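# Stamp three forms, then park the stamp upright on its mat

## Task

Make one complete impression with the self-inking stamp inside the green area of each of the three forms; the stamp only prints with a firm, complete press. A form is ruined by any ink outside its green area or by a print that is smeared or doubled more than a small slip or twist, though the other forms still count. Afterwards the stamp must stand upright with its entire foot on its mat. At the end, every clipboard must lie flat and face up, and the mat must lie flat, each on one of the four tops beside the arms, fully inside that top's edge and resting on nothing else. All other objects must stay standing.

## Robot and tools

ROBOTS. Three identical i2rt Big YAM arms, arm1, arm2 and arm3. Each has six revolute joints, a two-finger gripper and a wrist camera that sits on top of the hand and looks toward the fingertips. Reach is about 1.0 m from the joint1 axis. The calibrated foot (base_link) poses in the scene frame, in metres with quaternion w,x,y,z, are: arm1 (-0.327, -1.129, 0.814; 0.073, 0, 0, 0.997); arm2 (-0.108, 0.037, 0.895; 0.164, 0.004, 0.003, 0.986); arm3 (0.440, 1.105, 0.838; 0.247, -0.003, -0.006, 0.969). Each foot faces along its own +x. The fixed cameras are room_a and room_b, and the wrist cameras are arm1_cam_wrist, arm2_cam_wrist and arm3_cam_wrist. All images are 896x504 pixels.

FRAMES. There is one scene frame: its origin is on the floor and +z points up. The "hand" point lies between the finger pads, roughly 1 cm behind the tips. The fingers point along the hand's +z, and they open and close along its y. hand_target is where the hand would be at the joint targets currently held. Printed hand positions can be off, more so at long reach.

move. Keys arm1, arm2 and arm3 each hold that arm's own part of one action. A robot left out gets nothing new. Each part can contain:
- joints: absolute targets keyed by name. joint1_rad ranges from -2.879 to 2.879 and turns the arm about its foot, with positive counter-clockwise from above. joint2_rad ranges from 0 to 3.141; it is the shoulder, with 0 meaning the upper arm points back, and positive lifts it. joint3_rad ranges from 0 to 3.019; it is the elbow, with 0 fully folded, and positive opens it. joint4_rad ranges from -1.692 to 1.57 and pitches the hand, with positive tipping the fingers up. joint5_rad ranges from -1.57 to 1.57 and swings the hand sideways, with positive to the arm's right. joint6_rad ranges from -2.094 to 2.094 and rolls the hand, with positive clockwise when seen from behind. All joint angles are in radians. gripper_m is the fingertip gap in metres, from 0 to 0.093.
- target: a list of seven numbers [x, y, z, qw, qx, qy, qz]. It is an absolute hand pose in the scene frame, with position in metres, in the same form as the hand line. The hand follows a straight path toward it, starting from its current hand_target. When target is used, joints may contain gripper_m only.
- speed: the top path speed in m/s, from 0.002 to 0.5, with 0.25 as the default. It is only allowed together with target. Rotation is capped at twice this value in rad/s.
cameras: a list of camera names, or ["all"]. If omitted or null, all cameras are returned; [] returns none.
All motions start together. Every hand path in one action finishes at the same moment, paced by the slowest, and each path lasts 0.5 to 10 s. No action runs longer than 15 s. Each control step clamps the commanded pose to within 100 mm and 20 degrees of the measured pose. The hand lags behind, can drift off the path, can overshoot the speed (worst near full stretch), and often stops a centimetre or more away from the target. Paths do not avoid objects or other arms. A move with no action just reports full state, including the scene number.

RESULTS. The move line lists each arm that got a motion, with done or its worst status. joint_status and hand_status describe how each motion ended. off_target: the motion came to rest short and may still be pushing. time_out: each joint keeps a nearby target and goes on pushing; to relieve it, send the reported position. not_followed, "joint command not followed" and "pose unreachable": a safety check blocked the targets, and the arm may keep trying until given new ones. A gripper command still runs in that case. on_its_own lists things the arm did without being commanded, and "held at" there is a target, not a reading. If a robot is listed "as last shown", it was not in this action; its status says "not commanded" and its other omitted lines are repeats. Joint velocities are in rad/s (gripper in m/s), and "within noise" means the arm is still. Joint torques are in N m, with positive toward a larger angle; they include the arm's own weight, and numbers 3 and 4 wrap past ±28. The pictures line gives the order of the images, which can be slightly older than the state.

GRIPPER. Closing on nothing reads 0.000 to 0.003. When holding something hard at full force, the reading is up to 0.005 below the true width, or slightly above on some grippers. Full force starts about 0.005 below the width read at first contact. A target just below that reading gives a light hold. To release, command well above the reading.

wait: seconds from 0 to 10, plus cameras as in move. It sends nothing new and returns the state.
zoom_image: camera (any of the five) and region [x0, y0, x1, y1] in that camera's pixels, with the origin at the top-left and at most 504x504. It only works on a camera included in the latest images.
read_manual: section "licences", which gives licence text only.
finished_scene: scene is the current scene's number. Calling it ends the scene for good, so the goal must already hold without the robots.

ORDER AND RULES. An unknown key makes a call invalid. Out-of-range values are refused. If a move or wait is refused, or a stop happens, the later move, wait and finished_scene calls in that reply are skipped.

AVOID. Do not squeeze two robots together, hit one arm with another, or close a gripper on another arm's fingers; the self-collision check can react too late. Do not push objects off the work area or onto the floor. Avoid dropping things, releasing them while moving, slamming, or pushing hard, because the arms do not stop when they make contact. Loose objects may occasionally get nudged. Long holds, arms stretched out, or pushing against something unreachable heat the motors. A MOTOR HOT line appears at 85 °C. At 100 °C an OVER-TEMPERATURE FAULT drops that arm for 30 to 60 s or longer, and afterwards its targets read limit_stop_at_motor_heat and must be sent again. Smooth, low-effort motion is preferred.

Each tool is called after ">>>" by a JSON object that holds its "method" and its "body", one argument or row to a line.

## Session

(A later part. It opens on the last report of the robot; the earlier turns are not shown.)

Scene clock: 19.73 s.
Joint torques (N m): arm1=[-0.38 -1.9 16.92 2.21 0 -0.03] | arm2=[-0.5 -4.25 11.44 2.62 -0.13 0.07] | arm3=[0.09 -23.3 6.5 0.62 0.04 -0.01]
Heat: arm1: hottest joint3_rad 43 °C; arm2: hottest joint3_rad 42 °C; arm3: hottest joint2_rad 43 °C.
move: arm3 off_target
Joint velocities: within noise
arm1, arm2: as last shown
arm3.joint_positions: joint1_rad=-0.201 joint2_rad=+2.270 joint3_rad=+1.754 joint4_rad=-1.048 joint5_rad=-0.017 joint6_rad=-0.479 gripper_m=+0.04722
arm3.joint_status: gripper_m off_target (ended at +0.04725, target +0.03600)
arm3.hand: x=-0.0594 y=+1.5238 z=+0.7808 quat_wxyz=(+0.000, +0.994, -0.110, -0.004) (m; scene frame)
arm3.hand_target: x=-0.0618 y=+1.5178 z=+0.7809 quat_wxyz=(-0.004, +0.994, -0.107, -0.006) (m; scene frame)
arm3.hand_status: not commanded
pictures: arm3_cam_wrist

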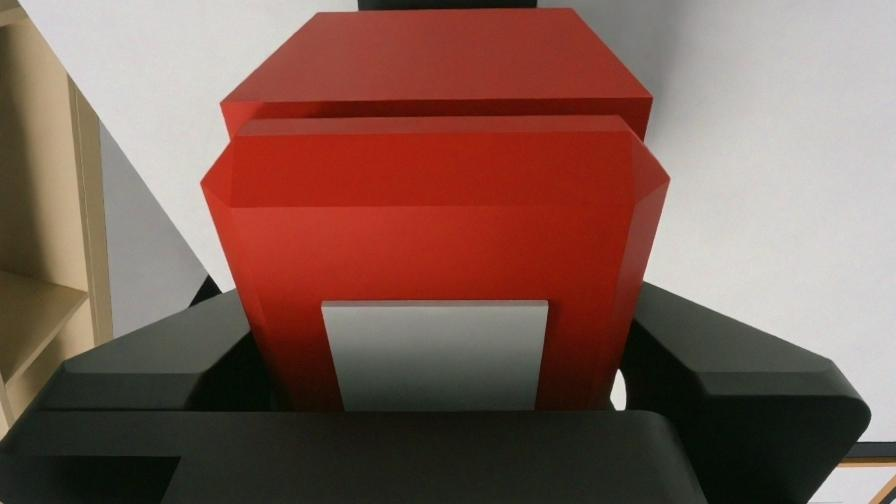

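>>> {"method": "move", "body": {
  "arm3": {"target":[-0.062,1.518,0.90,-0.004,0.994,-0.108,-0.006],"speed":0.2},
  "cameras": ["arm3_cam_wrist"]
}}

>>> {"method": "move", "body": {
  "arm3": {"target":[0.2285,1.577,0.90,0,0.639,-0.769,0],"speed":0.25},
  "cameras": ["arm3_cam_wrist","room_a"]
}}

Scene clock: 21.47 s.
Joint torques (N m): arm1=[-0.38 -1.96 16.91 2.22 0 -0.04] | arm2=[-0.62 -5.36 11.48 2.66 -0.15 0.05] | arm3=[-0.15 -21.71 13.3 -0.79 0.04 -0.05]
Heat: arm1: hottest joint3_rad 44 °C; arm2: hottest joint3_rad 42 °C; arm3: hottest joint2_rad 43 °C.
move: arm3 off_target
Joint velocities: within noise
arm1, arm2: as last shown
arm3.joint_positions: joint1_rad=-0.201 joint2_rad=+2.126 joint3_rad=+1.773 joint4_rad=-1.252 joint5_rad=-0.017 joint6_rad=-0.479 gripper_m=+0.04722
arm3.joint_status: not commanded
arm3.hand: x=-0.0431 y=+1.5084 z=+0.8772 quat_wxyz=(+0.011, +0.994, -0.111, +0.013) (m; scene frame)
arm3.hand_target: x=-0.0609 y=+1.5170 z=+0.9004 quat_wxyz=(-0.004, +0.994, -0.108, -0.007) (m; scene frame)
arm3.hand_status: off_target (0.031 m and 2.8 deg from the pose sent, 0.119 m and 0.6 deg at the start)
pictures: arm3_cam_wrist

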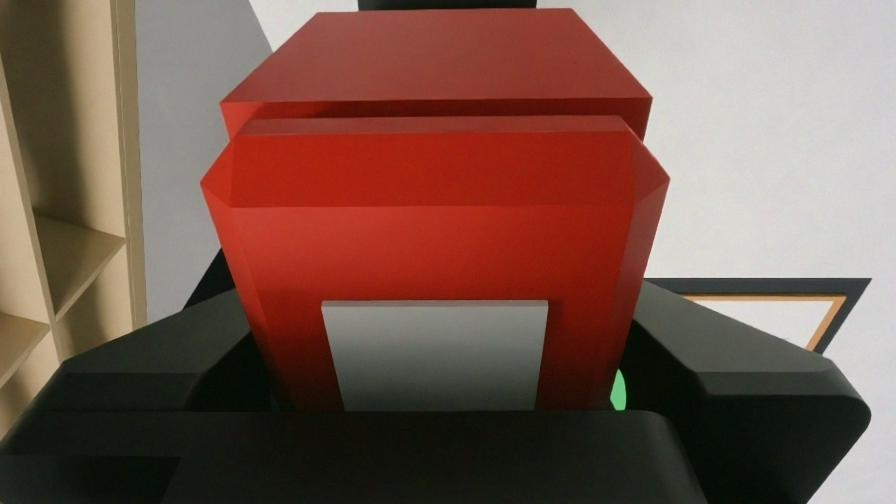

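Scene clock: 25.67 s.
Joint torques (N m): arm1=[-0.5 -1.96 16.95 2.21 0 -0.03] | arm2=[-0.97 -5.19 11.32 2.56 -0.16 0.05] | arm3=[-1.14 -18.43 6.97 0.55 0.07 0.16]
Heat: arm1: hottest joint3_rad 45 °C; arm2: hottest joint3_rad 43 °C; arm3: hottest joint2_rad 44 °C.
move: arm3 off_target
Joint velocities: within noise
arm1.joint_positions: joint1_rad=+0.790 joint2_rad=+0.898 joint3_rad=+1.251 joint4_rad=-1.226 joint5_rad=+0.003 joint6_rad=-0.009 gripper_m=+0.09397
arm1.joint_status: not commanded
arm1.hand: x=-0.6123 y=-1.3410 z=+1.2266 quat_wxyz=(+0.106, +0.890, +0.301, -0.325) (m; scene frame)
arm1.hand_target: x=-0.6159 y=-1.3485 z=+1.2555 quat_wxyz=(+0.120, +0.878, +0.297, -0.356) (m; scene frame)
arm1.hand_status: not commanded
arm2.joint_positions: joint1_rad=-1.739 joint2_rad=+0.903 joint3_rad=+1.254 joint4_rad=-1.224 joint5_rad=+0.004 joint6_rad=-0.007 gripper_m=+0.09396
arm2.joint_status: not commanded
arm2.hand: x=+0.0672 y=+0.3528 z=+1.3046 quat_wxyz=(-0.290, +0.482, -0.808, -0.173) (m; scene frame)
arm2.hand_target: x=+0.0728 y=+0.3560 z=+1.3330 quat_wxyz=(-0.318, +0.465, -0.803, -0.192) (m; scene frame)
arm2.hand_status: not commanded
arm3.joint_positions: joint1_rad=-0.650 joint2_rad=+1.838 joint3_rad=+1.350 joint4_rad=-1.113 joint5_rad=-0.029 joint6_rad=+0.572 gripper_m=+0.04732
arm3.joint_status: not commanded
arm3.hand: x=+0.2236 y=+1.5747 z=+0.8939 quat_wxyz=(+0.012, +0.652, -0.758, +0.009) (m; scene frame)
arm3.hand_target: x=+0.2261 y=+1.5756 z=+0.9000 quat_wxyz=(+0.008, +0.643, -0.766, -0.001) (m; scene frame)
arm3.hand_status: off_target (0.008 m and 2.6 deg from the pose sent, 0.281 m and 87.9 deg at the start)
pictures: arm3_cam_wrist, room_a

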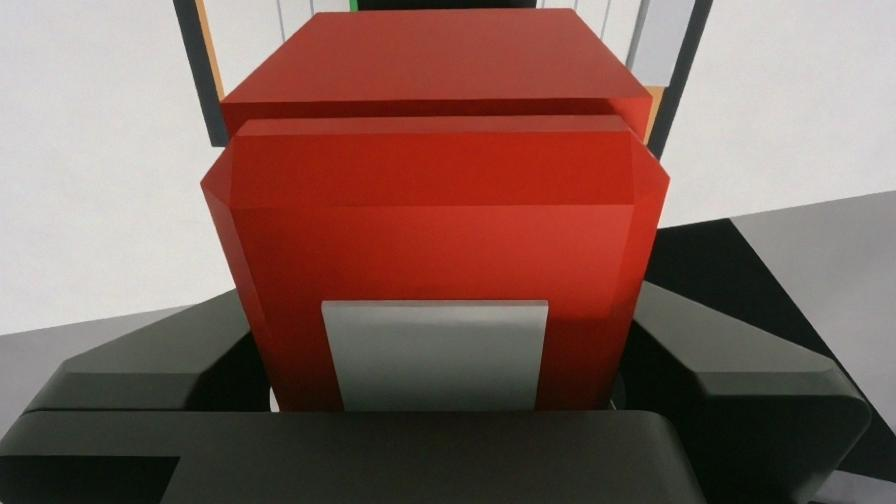

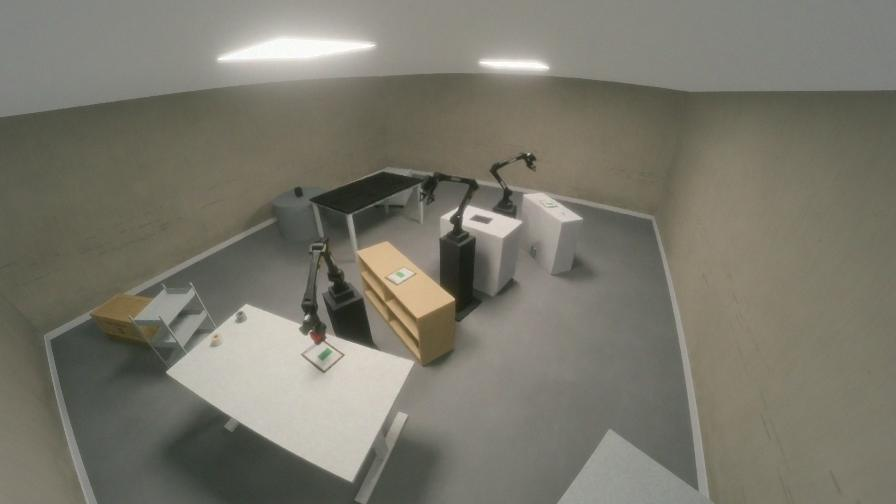

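>>> {"method": "zoom_image", "body": {
  "camera": "arm3_cam_wrist",
  "region": [170, 0, 370, 160]
}}

Scaled by 2.520 from the camera's 896x504 image, which has a finer 1280x720 frame.

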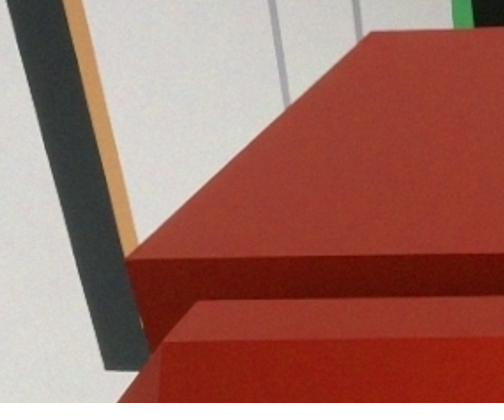

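>>> {"method": "move", "body": {
  "arm3": {"target":[0.2125,1.590,0.818,-0.010,0.631,-0.776,-0.009],"speed":0.15},
  "cameras": ["arm3_cam_wrist","room_a"]
}}

>>> {"method": "zoom_image", "body": {
  "camera": "arm3_cam_wrist",
  "region": [200, 0, 700, 200]
}}

>>> {"method": "zoom_image", "body": {
  "camera": "room_a",
  "region": [280, 310, 380, 390]
}}

Scene clock: 28.67 s.
Joint torques (N m): arm1=[-0.38 -1.96 16.92 2.21 0 -0.04] | arm2=[-0.85 -4.95 11.49 2.48 -0.12 0.09] | arm3=[-0.09 -17.85 6.89 0.62 0.23 0.1]
Heat: arm1: hottest joint3_rad 45 °C; arm2: hottest joint3_rad 43 °C; arm3: hottest joint2_rad 44 °C.
move: arm3 done
Joint velocities: within noise
arm1, arm2: as last shown
arm3.joint_positions: joint1_rad=-0.640 joint2_rad=+1.959 joint3_rad=+1.308 joint4_rad=-0.915 joint5_rad=-0.002 joint6_rad=+0.624 gripper_m=+0.04732
arm3.joint_status: not commanded
arm3.hand: x=+0.2174 y=+1.5900 z=+0.8192 quat_wxyz=(-0.006, +0.636, -0.772, -0.004) (m; scene frame)
arm3.hand_target: x=+0.2128 y=+1.5898 z=+0.8179 quat_wxyz=(-0.010, +0.631, -0.775, -0.008) (m; scene frame)
arm3.hand_status: done (0.005 m and 1.0 deg from the pose sent, 0.078 m and 4.5 deg at the start)
pictures: arm3_cam_wrist, room_a

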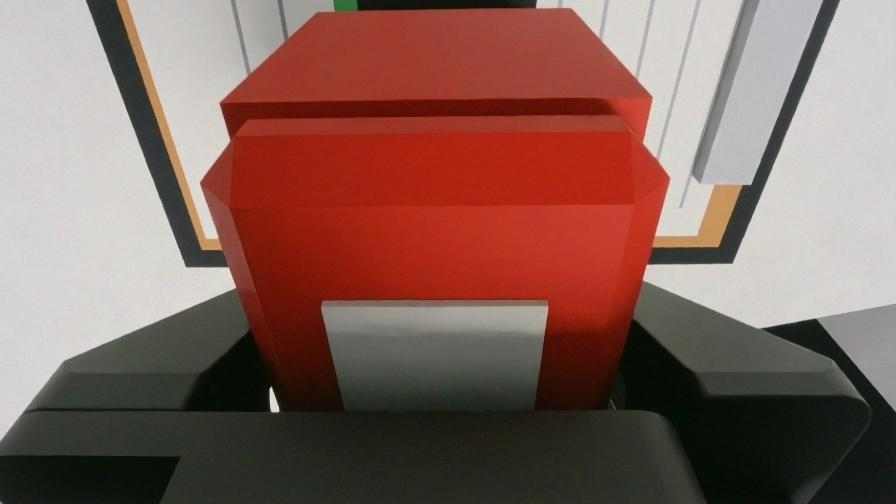

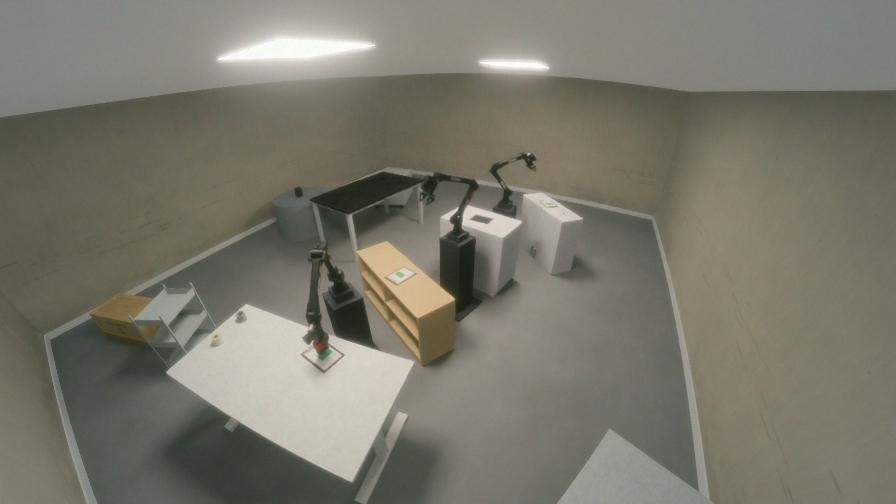

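Scaled by 1.008 from the camera's 896x504 image, which has a finer 1280x720 frame.

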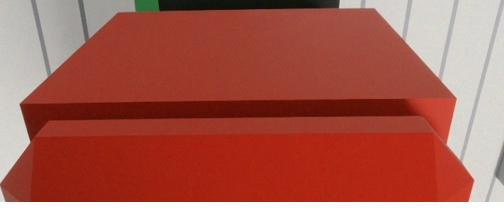

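Scaled by 5.040 from the camera's 896x504 image, which has a finer 1280x720 frame.

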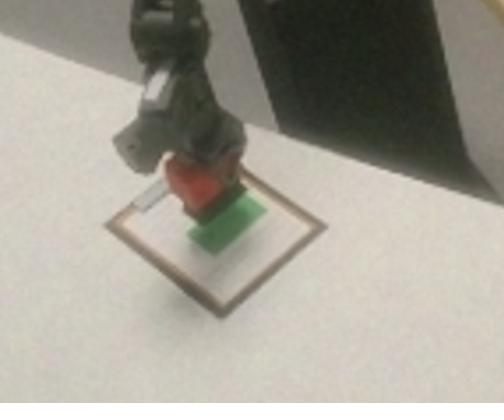

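>>> {"method": "move", "body": {
  "arm3": {"target":[0.2085,1.599,0.805,-0.005,0.631,-0.776,-0.005],"speed":0.1},
  "cameras": ["arm3_cam_wrist","room_a"]
}}

>>> {"method": "zoom_image", "body": {
  "camera": "arm3_cam_wrist",
  "region": [250, 0, 650, 40]
}}

>>> {"method": "zoom_image", "body": {
  "camera": "room_a",
  "region": [280, 310, 380, 390]
}}

Scene clock: 30.17 s.
Joint torques (N m): arm1=[-0.44 -1.9 16.92 2.18 0 -0.04] | arm2=[-0.44 -5.01 11.41 2.58 -0.09 0.06] | arm3=[-0.32 -17.67 9.29 0.54 -0.13 0.11]
Heat: arm1: hottest joint3_rad 46 °C; arm2: hottest joint3_rad 43 °C; arm3: hottest joint2_rad 44 °C.
move: arm3 off_target
Joint velocities: within noise
arm1, arm2: as last shown
arm3.joint_positions: joint1_rad=-0.640 joint2_rad=+1.996 joint3_rad=+1.308 joint4_rad=-0.912 joint5_rad=-0.002 joint6_rad=+0.625 gripper_m=+0.04732
arm3.joint_status: not commanded
arm3.hand: x=+0.2197 y=+1.5854 z=+0.8004 quat_wxyz=(-0.002, +0.635, -0.772, +0.013) (m; scene frame)
arm3.hand_target: x=+0.2086 y=+1.5987 z=+0.8053 quat_wxyz=(-0.005, +0.631, -0.776, -0.005) (m; scene frame)
arm3.hand_status: off_target (0.018 m and 2.1 deg from the pose sent, 0.019 m and 0.7 deg at the start)
pictures: arm3_cam_wrist, room_a

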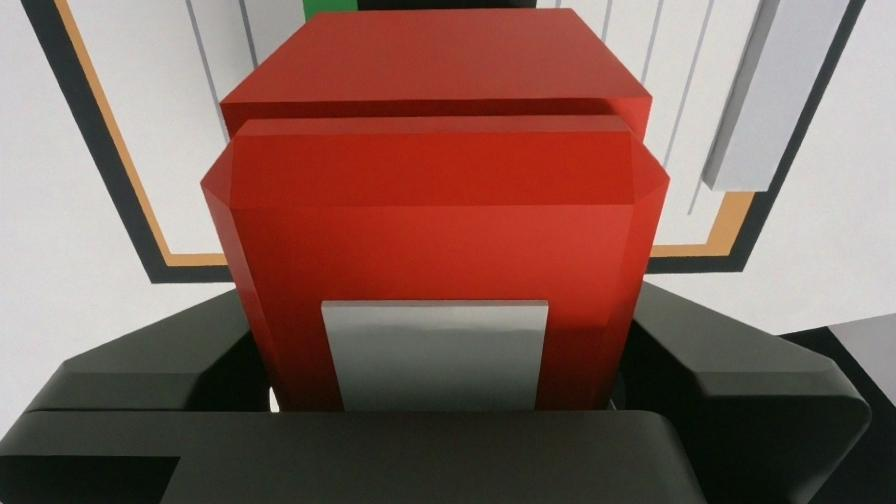

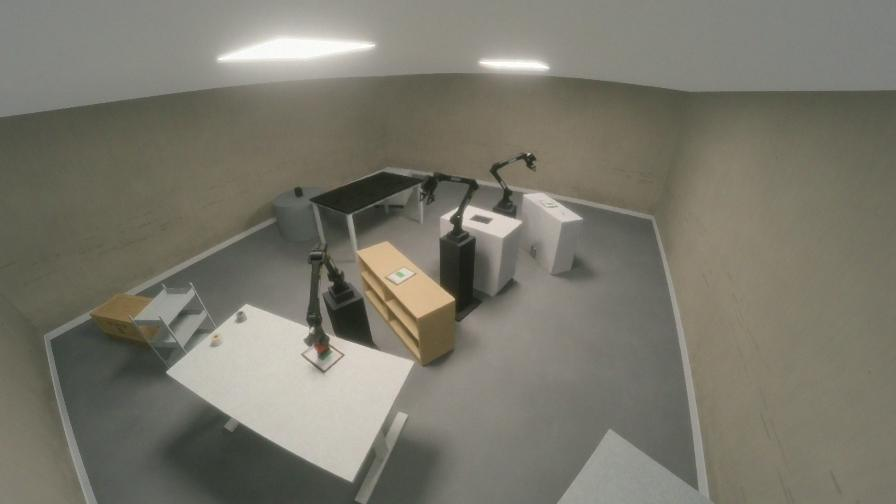

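Scaled by 1.260 from the camera's 896x504 image, which has a finer 1280x720 frame.

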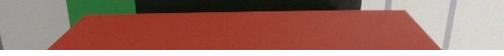

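Scaled by 5.040 from the camera's 896x504 image, which has a finer 1280x720 frame.

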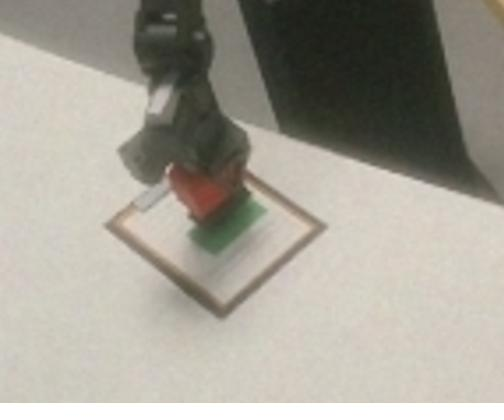

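>>> {"method": "move", "body": {
  "arm3": {"joints":{"joint2_rad":2.02,"joint3_rad":1.385,"joint4_rad":-0.875}},
  "cameras": ["arm3_cam_wrist","room_a"]
}}

Scene clock: 31.37 s.
Joint torques (N m): arm1=[-0.5 -1.9 16.92 2.21 -0.01 -0.04] | arm2=[-0.79 -5.01 11.43 2.51 -0.12 0.11] | arm3=[-0.38 -17.73 11.45 0.61 -0.12 0.12]
Heat: arm1: hottest joint3_rad 46 °C; arm2: hottest joint3_rad 43 °C; arm3: hottest joint2_rad 45 °C.
move: arm3 done
Joint velocities: within noise
arm1, arm2: as last shown
arm3.joint_positions: joint1_rad=-0.640 joint2_rad=+2.007 joint3_rad=+1.329 joint4_rad=-0.889 joint5_rad=-0.002 joint6_rad=+0.625 gripper_m=+0.04732
arm3.joint_status: all done
arm3.hand: x=+0.2140 y=+1.5979 z=+0.8007 quat_wxyz=(-0.006, +0.635, -0.772, -0.003) (m; scene frame)
arm3.hand_target: x=+0.1979 y=+1.6213 z=+0.8114 quat_wxyz=(-0.011, +0.630, -0.776, -0.031) (m; scene frame)
arm3.hand_status: not commanded
pictures: arm3_cam_wrist, room_a

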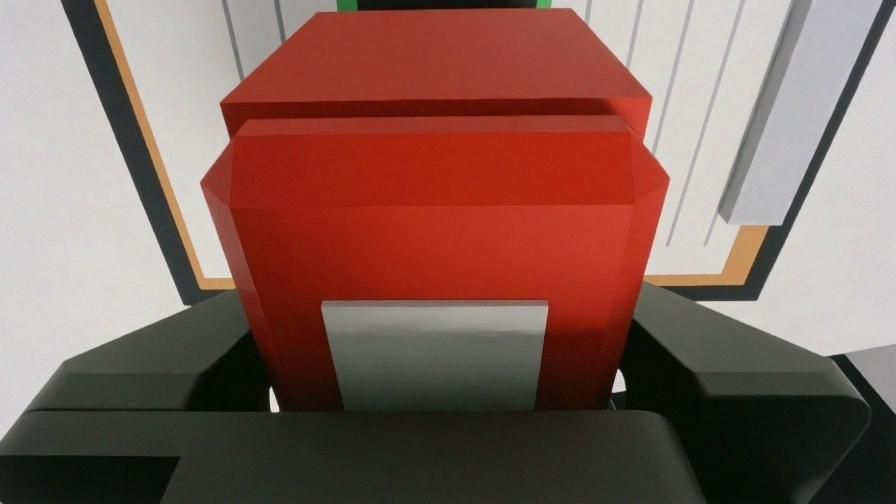

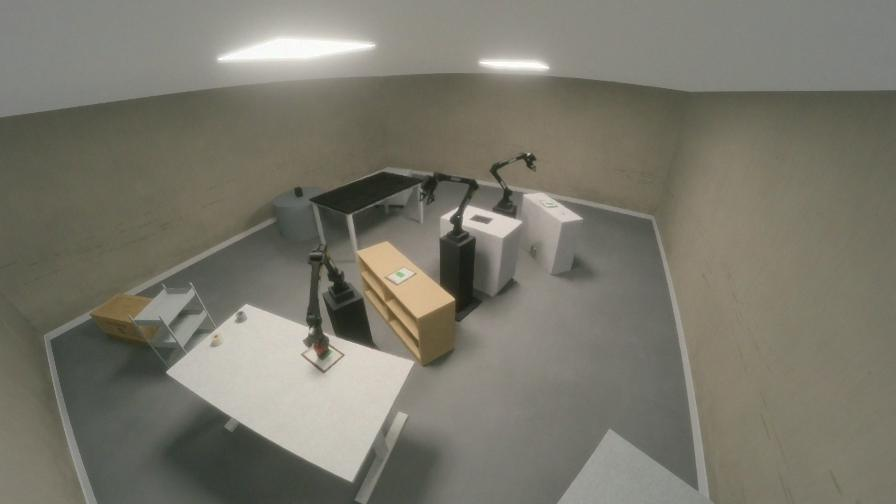

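>>> {"method": "move", "body": {
  "arm3": {"joints":{"joint2_rad":2.075,"joint3_rad":1.379,"joint4_rad":-0.82}},
  "cameras": ["arm3_cam_wrist"]
}}

Scene clock: 32.50 s.
Joint torques (N m): arm1=[-0.38 -1.9 16.92 2.22 0 -0.04] | arm2=[-0.85 -5.07 11.52 2.61 -0.16 0.09] | arm3=[-0.26 -17.26 10.5 0.81 -0.07 0.11]
Heat: arm1: hottest joint3_rad 46 °C; arm2: hottest joint3_rad 44 °C; arm3: hottest joint2_rad 45 °C.
move: arm3 done
Joint velocities: within noise
arm1, arm2: as last shown
arm3.joint_positions: joint1_rad=-0.640 joint2_rad=+2.052 joint3_rad=+1.331 joint4_rad=-0.839 joint5_rad=-0.003 joint6_rad=+0.625 gripper_m=+0.04732
arm3.joint_status: all done
arm3.hand: x=+0.2118 y=+1.6026 z=+0.7782 quat_wxyz=(-0.006, +0.635, -0.772, -0.007) (m; scene frame)
arm3.hand_target: x=+0.1979 y=+1.6223 z=+0.7803 quat_wxyz=(-0.011, +0.630, -0.776, -0.028) (m; scene frame)
arm3.hand_status: not commanded
pictures: arm3_cam_wrist

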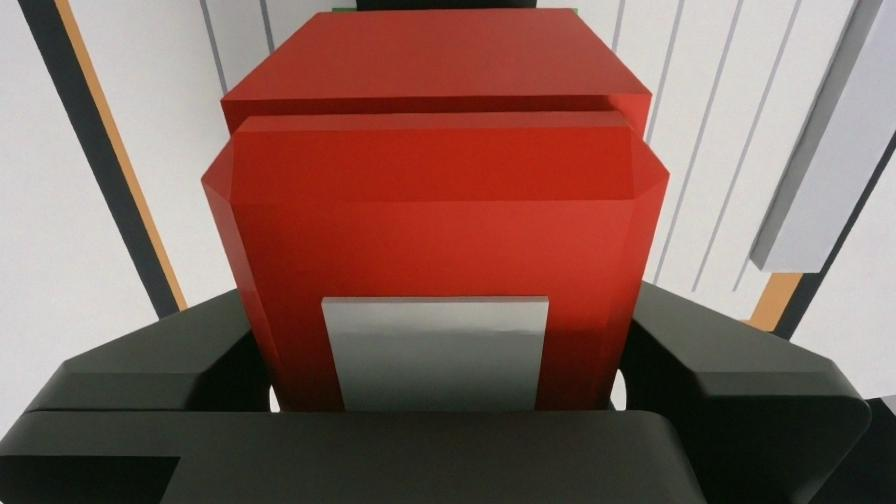

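>>> {"method": "zoom_image", "body": {
  "camera": "arm3_cam_wrist",
  "region": [280, 0, 640, 60]
}}

Scaled by 1.400 from the camera's 896x504 image, which has a finer 1280x720 frame.

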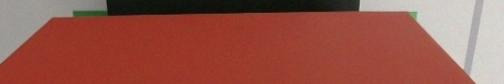

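>>> {"method": "move", "body": {
  "arm3": {"joints":{"joint2_rad":2.105,"joint3_rad":1.372,"joint4_rad":-0.785}},
  "cameras": ["arm3_cam_wrist"]
}}

Scene clock: 33.90 s.
Joint torques (N m): arm1=[-0.44 -1.96 16.94 2.21 -0.01 -0.03] | arm2=[-0.03 -5.77 11.26 2.78 -0.17 0.12] | arm3=[-0.44 -15.62 9.92 2.14 -0.07 0.12]
Heat: arm1: hottest joint3_rad 46 °C; arm2: hottest joint3_rad 44 °C; arm3: hottest joint2_rad 45 °C.
move: arm3 done
Joint velocities: within noise
arm1, arm2: as last shown
arm3.joint_positions: joint1_rad=-0.640 joint2_rad=+2.057 joint3_rad=+1.331 joint4_rad=-0.835 joint5_rad=-0.003 joint6_rad=+0.625 gripper_m=+0.04732
arm3.joint_status: all done
arm3.hand: x=+0.2118 y=+1.6028 z=+0.7756 quat_wxyz=(-0.006, +0.635, -0.772, -0.006) (m; scene frame)
arm3.hand_target: x=+0.1985 y=+1.6215 z=+0.7620 quat_wxyz=(-0.010, +0.631, -0.776, -0.027) (m; scene frame)
arm3.hand_status: not commanded
pictures: arm3_cam_wrist

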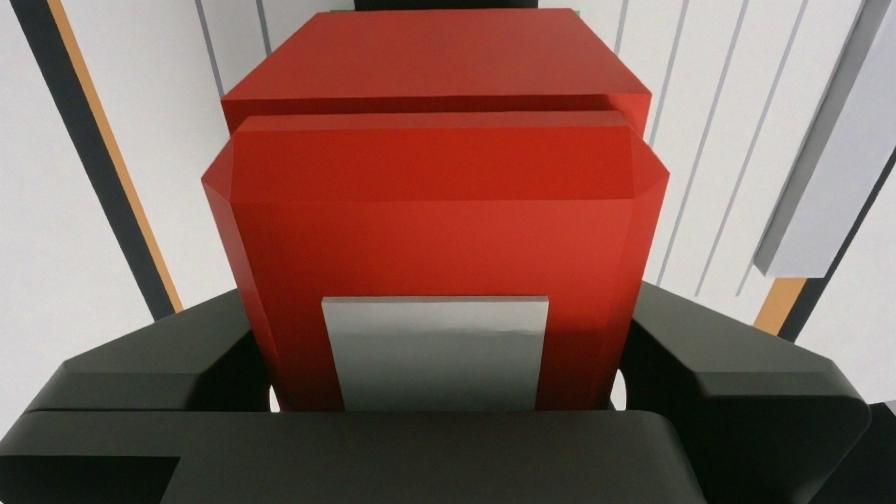

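>>> {"method": "move", "body": {
  "arm3": {"joints":{"joint2_rad":2.23,"joint3_rad":1.31,"joint4_rad":-0.70}},
  "cameras": ["arm3_cam_wrist"]
}}

Scene clock: 35.93 s.
Joint torques (N m): arm1=[-0.38 -2.02 16.94 2.21 -0.01 -0.04] | arm2=[-0.44 -5.25 11.62 2.81 -0.11 0.13] | arm3=[-0.15 -10.05 4.85 2.93 -0.04 0.1]
Heat: arm1: hottest joint3_rad 47 °C; arm2: hottest joint3_rad 44 °C; arm3: hottest joint2_rad 45 °C.
move: arm3 time_out
Joint velocities: within noise
arm1, arm2: as last shown
arm3.joint_positions: joint1_rad=-0.640 joint2_rad=+2.107 joint3_rad=+1.331 joint4_rad=-0.760 joint5_rad=+0.000 joint6_rad=+0.630 gripper_m=+0.04732
arm3.joint_status: joint4_rad time_out (moved +0.075 of +0.135); the others done
arm3.on_its_own: joint4_rad reads -0.760 and still pushes toward -0.700 since a time_out
arm3.hand: x=+0.2092 y=+1.6105 z=+0.7494 quat_wxyz=(-0.011, +0.633, -0.774, -0.018) (m; scene frame)
arm3.hand_target: x=+0.2178 y=+1.5840 z=+0.6801 quat_wxyz=(+0.000, +0.629, -0.777, +0.022) (m; scene frame)
arm3.hand_status: not commanded
pictures: arm3_cam_wrist

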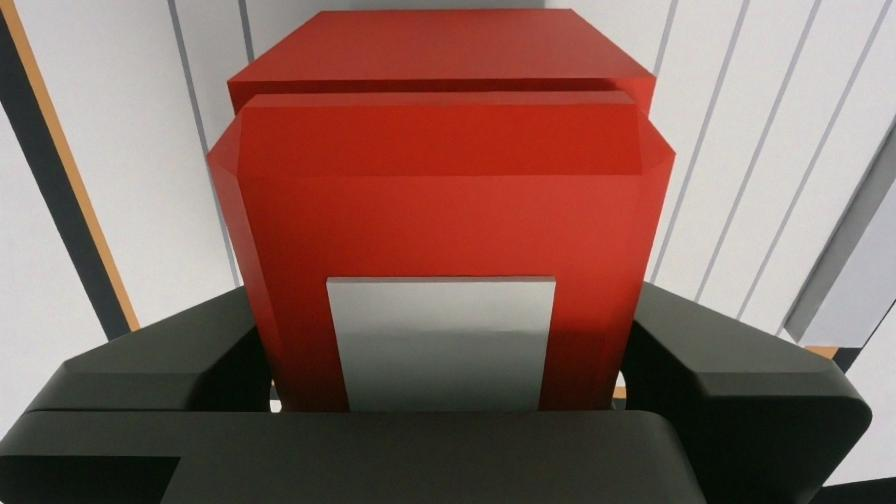

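>>> {"method": "move", "body": {
  "arm3": {"joints":{"joint2_rad":2.33,"joint3_rad":1.26,"joint4_rad":-0.73}},
  "cameras": ["arm3_cam_wrist"]
}}

Scene clock: 39.27 s.
Joint torques (N m): arm1=[-0.44 -1.96 16.92 2.21 0 -0.04] | arm2=[-0.91 -4.89 11.38 2.85 -0.13 0.07] | arm3=[-0.21 -3.37 1.25 1.47 -0.03 0.11]
Heat: arm1: hottest joint3_rad 47 °C; arm2: hottest joint3_rad 45 °C; arm3: hottest joint2_rad 45 °C.
move: arm3 time_out
Joint velocities: within noise
arm1, arm2: as last shown
arm3.joint_positions: joint1_rad=-0.640 joint2_rad=+2.113 joint3_rad=+1.327 joint4_rad=-0.760 joint5_rad=+0.000 joint6_rad=+0.630 gripper_m=+0.04732
arm3.joint_status: joint2_rad time_out (moved +0.006 of +0.223); the others done
arm3.on_its_own: joint2_rad reads +2.113 and still pushes toward +2.330 since a time_out
arm3.hand: x=+0.2107 y=+1.6073 z=+0.7450 quat_wxyz=(-0.009, +0.633, -0.774, -0.013) (m; scene frame)
arm3.hand_target: x=+0.2470 y=+1.5232 z=+0.6248 quat_wxyz=(+0.022, +0.624, -0.773, +0.110) (m; scene frame)
arm3.hand_status: not commanded
pictures: arm3_cam_wrist

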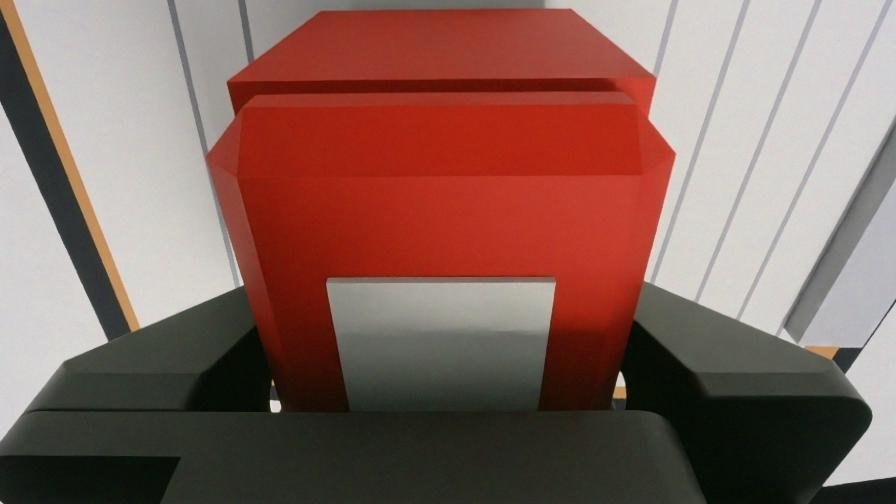

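>>> {"method": "move", "body": {
  "arm3": {"joints":{"joint2_rad":2.09,"joint3_rad":1.36,"joint4_rad":-0.80}},
  "cameras": []
}}

>>> {"method": "move", "body": {
  "arm3": {"joints":{"joint2_rad":1.93,"joint3_rad":1.43,"joint4_rad":-1.0}},
  "cameras": ["arm3_cam_wrist","room_a"]
}}

>>> {"method": "zoom_image", "body": {
  "camera": "room_a",
  "region": [280, 310, 380, 390]
}}

Scene clock: 40.53 s.
Joint torques (N m): arm1=[-0.5 -1.96 16.95 2.21 0 -0.04] | arm2=[-0.56 -4.72 11.47 2.67 -0.16 0.11] | arm3=[-0.26 -16.97 8.16 0.39 -0.03 0.11]
Heat: arm1: hottest joint3_rad 47 °C; arm2: hottest joint3_rad 45 °C; arm3: hottest joint2_rad 45 °C.
move: arm3 done
Joint velocities: within noise
arm1.joint_positions: joint1_rad=+0.790 joint2_rad=+0.898 joint3_rad=+1.251 joint4_rad=-1.226 joint5_rad=+0.003 joint6_rad=-0.009 gripper_m=+0.09397
arm1.joint_status: not commanded
arm1.hand: x=-0.6123 y=-1.3410 z=+1.2266 quat_wxyz=(+0.106, +0.890, +0.301, -0.325) (m; scene frame)
arm1.hand_target: x=-0.6159 y=-1.3485 z=+1.2555 quat_wxyz=(+0.120, +0.878, +0.297, -0.356) (m; scene frame)
arm1.hand_status: not commanded
arm2.joint_positions: joint1_rad=-1.739 joint2_rad=+0.903 joint3_rad=+1.254 joint4_rad=-1.224 joint5_rad=+0.004 joint6_rad=-0.007 gripper_m=+0.09396
arm2.joint_status: not commanded
arm2.hand: x=+0.0672 y=+0.3528 z=+1.3046 quat_wxyz=(-0.290, +0.482, -0.808, -0.173) (m; scene frame)
arm2.hand_target: x=+0.0728 y=+0.3560 z=+1.3330 quat_wxyz=(-0.318, +0.465, -0.803, -0.192) (m; scene frame)
arm2.hand_status: not commanded
arm3.joint_positions: joint1_rad=-0.640 joint2_rad=+2.061 joint3_rad=+1.344 joint4_rad=-0.806 joint5_rad=+0.000 joint6_rad=+0.636 gripper_m=+0.04732
arm3.joint_status: all done
arm3.hand: x=+0.2070 y=+1.6145 z=+0.7773 quat_wxyz=(-0.012, +0.631, -0.775, -0.024) (m; scene frame)
arm3.hand_target: x=+0.2015 y=+1.6163 z=+0.7666 quat_wxyz=(-0.011, +0.626, -0.779, -0.022) (m; scene frame)
arm3.hand_status: not commanded
pictures: none
No camera images: "cameras" was empty.

Scene clock: 41.77 s.
Joint torques (N m): arm1=[-0.44 -1.9 16.91 2.21 0 -0.04] | arm2=[-0.44 -4.95 11.67 2.73 -0.11 0.11] | arm3=[-0.32 -17.85 11.32 -0.42 -0.04 0.12]
Heat: arm1: hottest joint3_rad 48 °C; arm2: hottest joint3_rad 45 °C; arm3: hottest joint2_rad 45 °C.
move: arm3 done
Joint velocities: within noise
arm1, arm2: as last shown
arm3.joint_positions: joint1_rad=-0.640 joint2_rad=+1.926 joint3_rad=+1.385 joint4_rad=-0.987 joint5_rad=-0.003 joint6_rad=+0.636 gripper_m=+0.04732
arm3.joint_status: all done
arm3.hand: x=+0.2077 y=+1.6093 z=+0.8610 quat_wxyz=(-0.010, +0.631, -0.775, -0.022) (m; scene frame)
arm3.hand_target: x=+0.1968 y=+1.6220 z=+0.8740 quat_wxyz=(-0.013, +0.626, -0.779, -0.036) (m; scene frame)
arm3.hand_status: not commanded
pictures: arm3_cam_wrist, room_a

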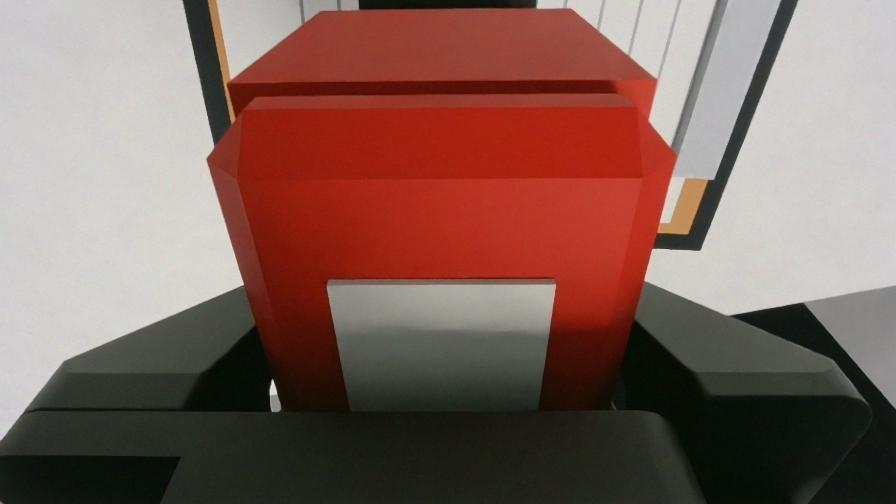

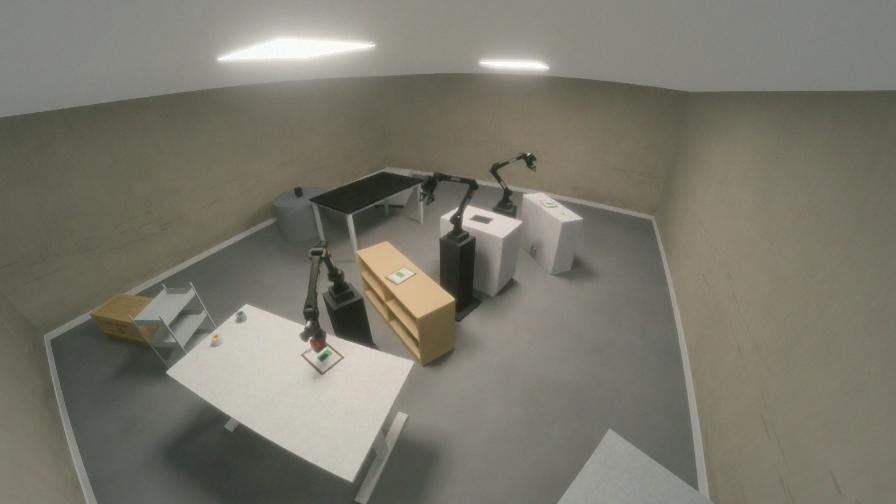

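Scaled by 5.040 from the camera's 896x504 image, which has a finer 1280x720 frame.

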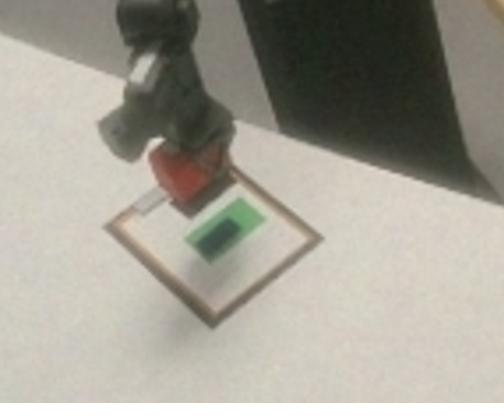

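>>> {"method": "move", "body": {
  "arm3": {"joints":{"joint1_rad":-0.35,"joint2_rad":1.4,"joint3_rad":1.4,"joint4_rad":-0.95,"joint6_rad":0}},
  "arm2": {"joints":{"joint1_rad":0.3,"joint2_rad":0.9,"joint3_rad":1.35,"joint4_rad":-1.25}},
  "cameras": ["arm3_cam_wrist","arm2_cam_wrist","room_a"]
}}

Scene clock: 44.47 s.
Joint torques (N m): arm1=[-0.44 -1.96 16.9 2.21 0 -0.04] | arm2=[1.2 -4.78 11.12 0.87 0 0.08] | arm3=[-1.08 -13.68 11.37 1.78 0.04 -0.25]
Heat: arm1: hottest joint3_rad 48 °C; arm2: hottest joint3_rad 46 °C; arm3: hottest joint2_rad 45 °C.
move: arm2 done; arm3 done
Joint velocities: within noise
arm1: as last shown
arm2.joint_positions: joint1_rad=+0.290 joint2_rad=+0.903 joint3_rad=+1.308 joint4_rad=-1.228 joint5_rad=-0.010 joint6_rad=-0.018 gripper_m=+0.09397
arm2.joint_status: all done
arm2.hand: x=-0.4626 y=+0.0523 z=+1.3382 quat_wxyz=(-0.004, +0.929, -0.009, -0.370) (m; scene frame)
arm2.hand_target: x=-0.4587 y=+0.0484 z=+1.3574 quat_wxyz=(+0.002, +0.925, -0.012, -0.381) (m; scene frame)
arm2.hand_status: not commanded
arm3.joint_positions: joint1_rad=-0.348 joint2_rad=+1.409 joint3_rad=+1.385 joint4_rad=-0.965 joint5_rad=-0.006 joint6_rad=+0.019 gripper_m=+0.04729
arm3.joint_status: all done
arm3.hand: x=+0.0761 y=+1.5100 z=+1.1398 quat_wxyz=(-0.118, +0.870, -0.400, -0.262) (m; scene frame)
arm3.hand_target: x=+0.0744 y=+1.5144 z=+1.1542 quat_wxyz=(-0.130, +0.869, -0.390, -0.277) (m; scene frame)
arm3.hand_status: not commanded
pictures: arm2_cam_wrist, arm3_cam_wrist, room_a

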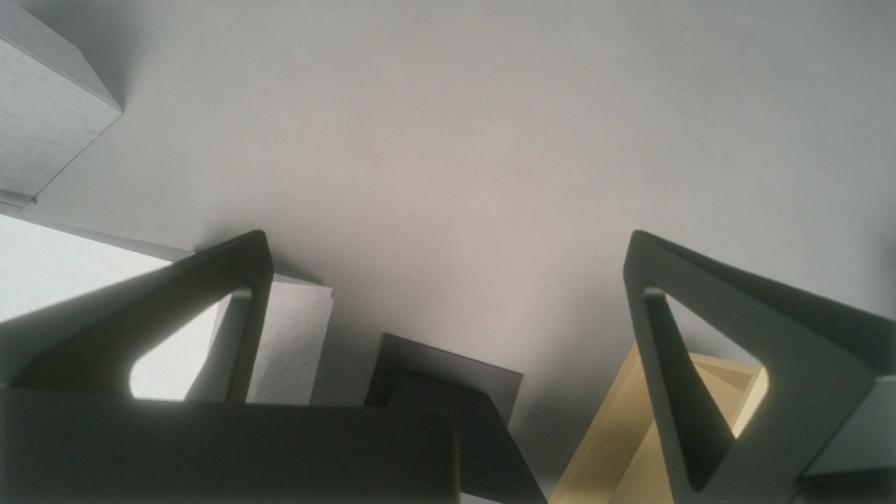

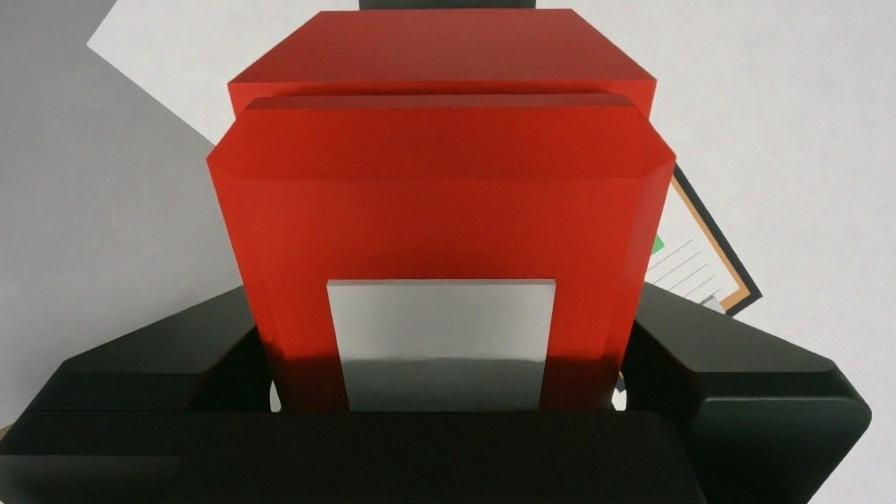

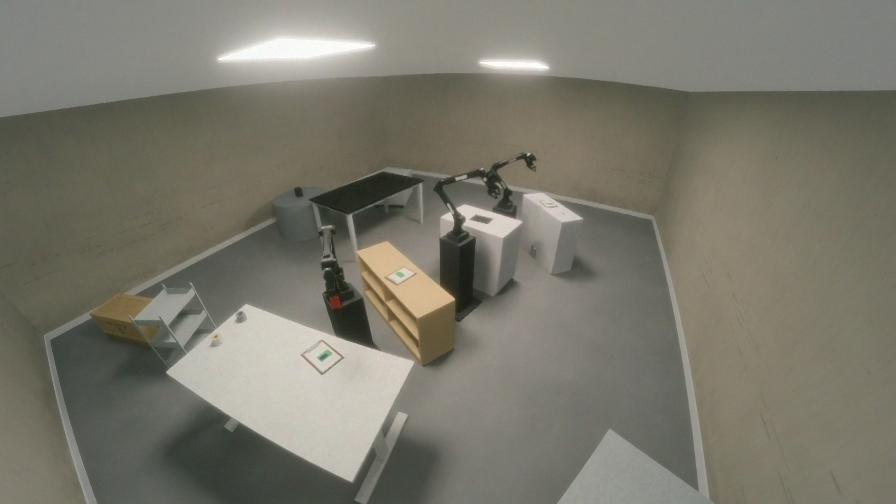

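>>> {"method": "move", "body": {
  "arm3": {"joints":{"joint1_rad":-0.1,"joint4_rad":-0.75}},
  "cameras": ["arm3_cam_wrist"]
}}

>>> {"method": "zoom_image", "body": {
  "camera": "room_a",
  "region": [290, 330, 360, 380]
}}

Scene clock: 47.63 s.
Joint torques (N m): arm1=[-0.5 -1.9 16.92 2.19 -0.01 -0.04] | arm2=[0.09 -4.95 11.06 0.9 -0.06 0.09] | arm3=[-1.2 -13.8 11.66 2.92 0.07 -0.22]
Heat: arm1: hottest joint3_rad 48 °C; arm2: hottest joint3_rad 47 °C; arm3: hottest joint2_rad 45 °C.
move: arm3 done
Joint velocities: within noise
arm1: as last shown
arm2.joint_positions: joint1_rad=+0.290 joint2_rad=+0.903 joint3_rad=+1.308 joint4_rad=-1.228 joint5_rad=-0.002 joint6_rad=-0.018 gripper_m=+0.09397
arm2.joint_status: not commanded
arm2.hand: x=-0.4626 y=+0.0536 z=+1.3382 quat_wxyz=(-0.007, +0.929, -0.011, -0.369) (m; scene frame)
arm2.hand_target: x=-0.4586 y=+0.0497 z=+1.3574 quat_wxyz=(-0.002, +0.925, -0.013, -0.381) (m; scene frame)
arm2.hand_status: not commanded
arm3.joint_positions: joint1_rad=-0.091 joint2_rad=+1.409 joint3_rad=+1.385 joint4_rad=-0.781 joint5_rad=-0.008 joint6_rad=+0.007 gripper_m=+0.04729
arm3.joint_status: all done
arm3.hand: x=-0.0452 y=+1.4243 z=+1.1660 quat_wxyz=(-0.109, +0.888, -0.270, -0.356) (m; scene frame)
arm3.hand_target: x=-0.0474 y=+1.4322 z=+1.1848 quat_wxyz=(-0.123, +0.879, -0.262, -0.379) (m; scene frame)
arm3.hand_status: not commanded
pictures: arm3_cam_wrist

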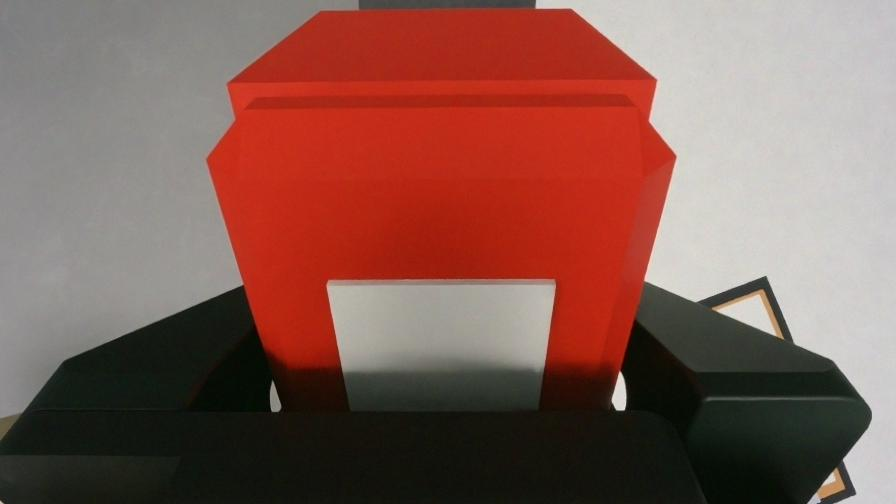

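This scene's latest camera images include none from room_a. They are from: arm3_cam_wrist. room_a's image comes with the result of a call that names it in "cameras".

>>> {"method": "move", "body": {
  "arm3": {"joints":{"joint1_rad":-0.65,"joint2_rad":1.05,"joint3_rad":1.4,"joint4_rad":-0.95}},
  "cameras": ["arm3_cam_wrist","room_a"]
}}

>>> {"method": "zoom_image", "body": {
  "camera": "room_a",
  "region": [290, 330, 360, 380]
}}

Scene clock: 49.40 s.
Joint torques (N m): arm1=[-0.5 -1.96 16.91 2.22 0 -0.04] | arm2=[0.26 -5.01 11.11 1.05 -0.03 0.08] | arm3=[-1.44 -7.88 11.49 1.29 -0.12 -0.24]
Heat: arm1: hottest joint3_rad 49 °C; arm2: hottest joint3_rad 47 °C; arm3: hottest joint2_rad 45 °C.
move: arm3 done
Joint velocities: within noise
arm1, arm2: as last shown
arm3.joint_positions: joint1_rad=-0.640 joint2_rad=+1.060 joint3_rad=+1.385 joint4_rad=-0.941 joint5_rad=-0.003 joint6_rad=+0.018 gripper_m=+0.04729
arm3.joint_status: all done
arm3.hand: x=+0.2440 y=+1.5172 z=+1.3146 quat_wxyz=(-0.249, +0.744, -0.482, -0.389) (m; scene frame)
arm3.hand_target: x=+0.2498 y=+1.5146 z=+1.3254 quat_wxyz=(-0.258, +0.744, -0.477, -0.391) (m; scene frame)
arm3.hand_status: not commanded
pictures: arm3_cam_wrist, room_a

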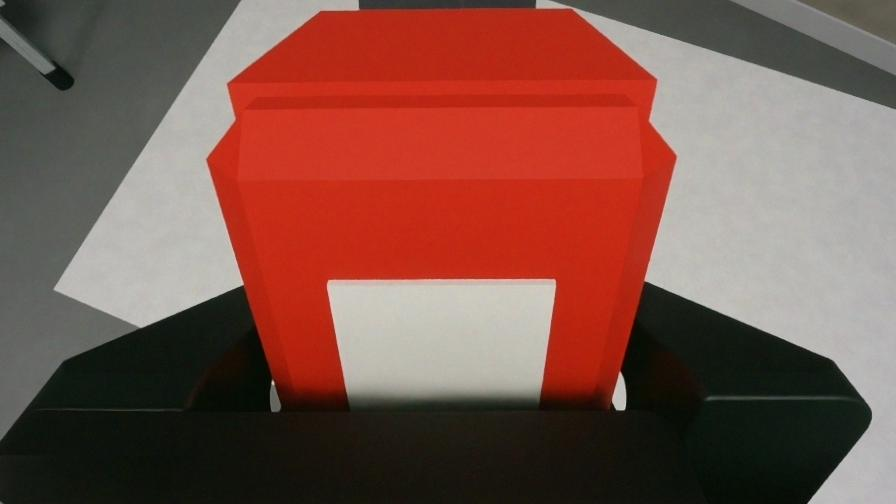

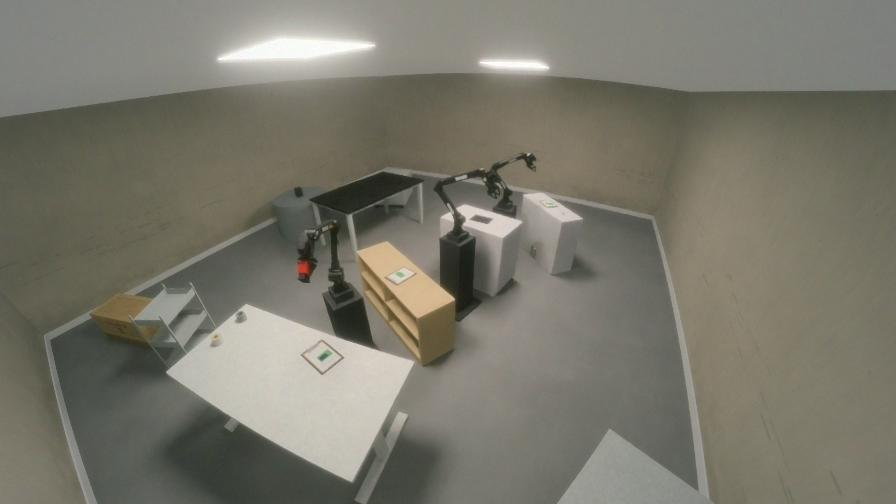

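Scaled by 7.200 from the camera's 896x504 image, which has a finer 1280x720 frame.

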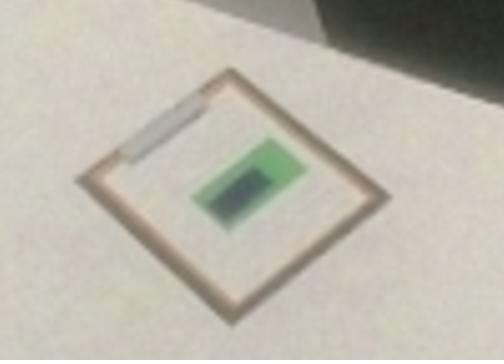

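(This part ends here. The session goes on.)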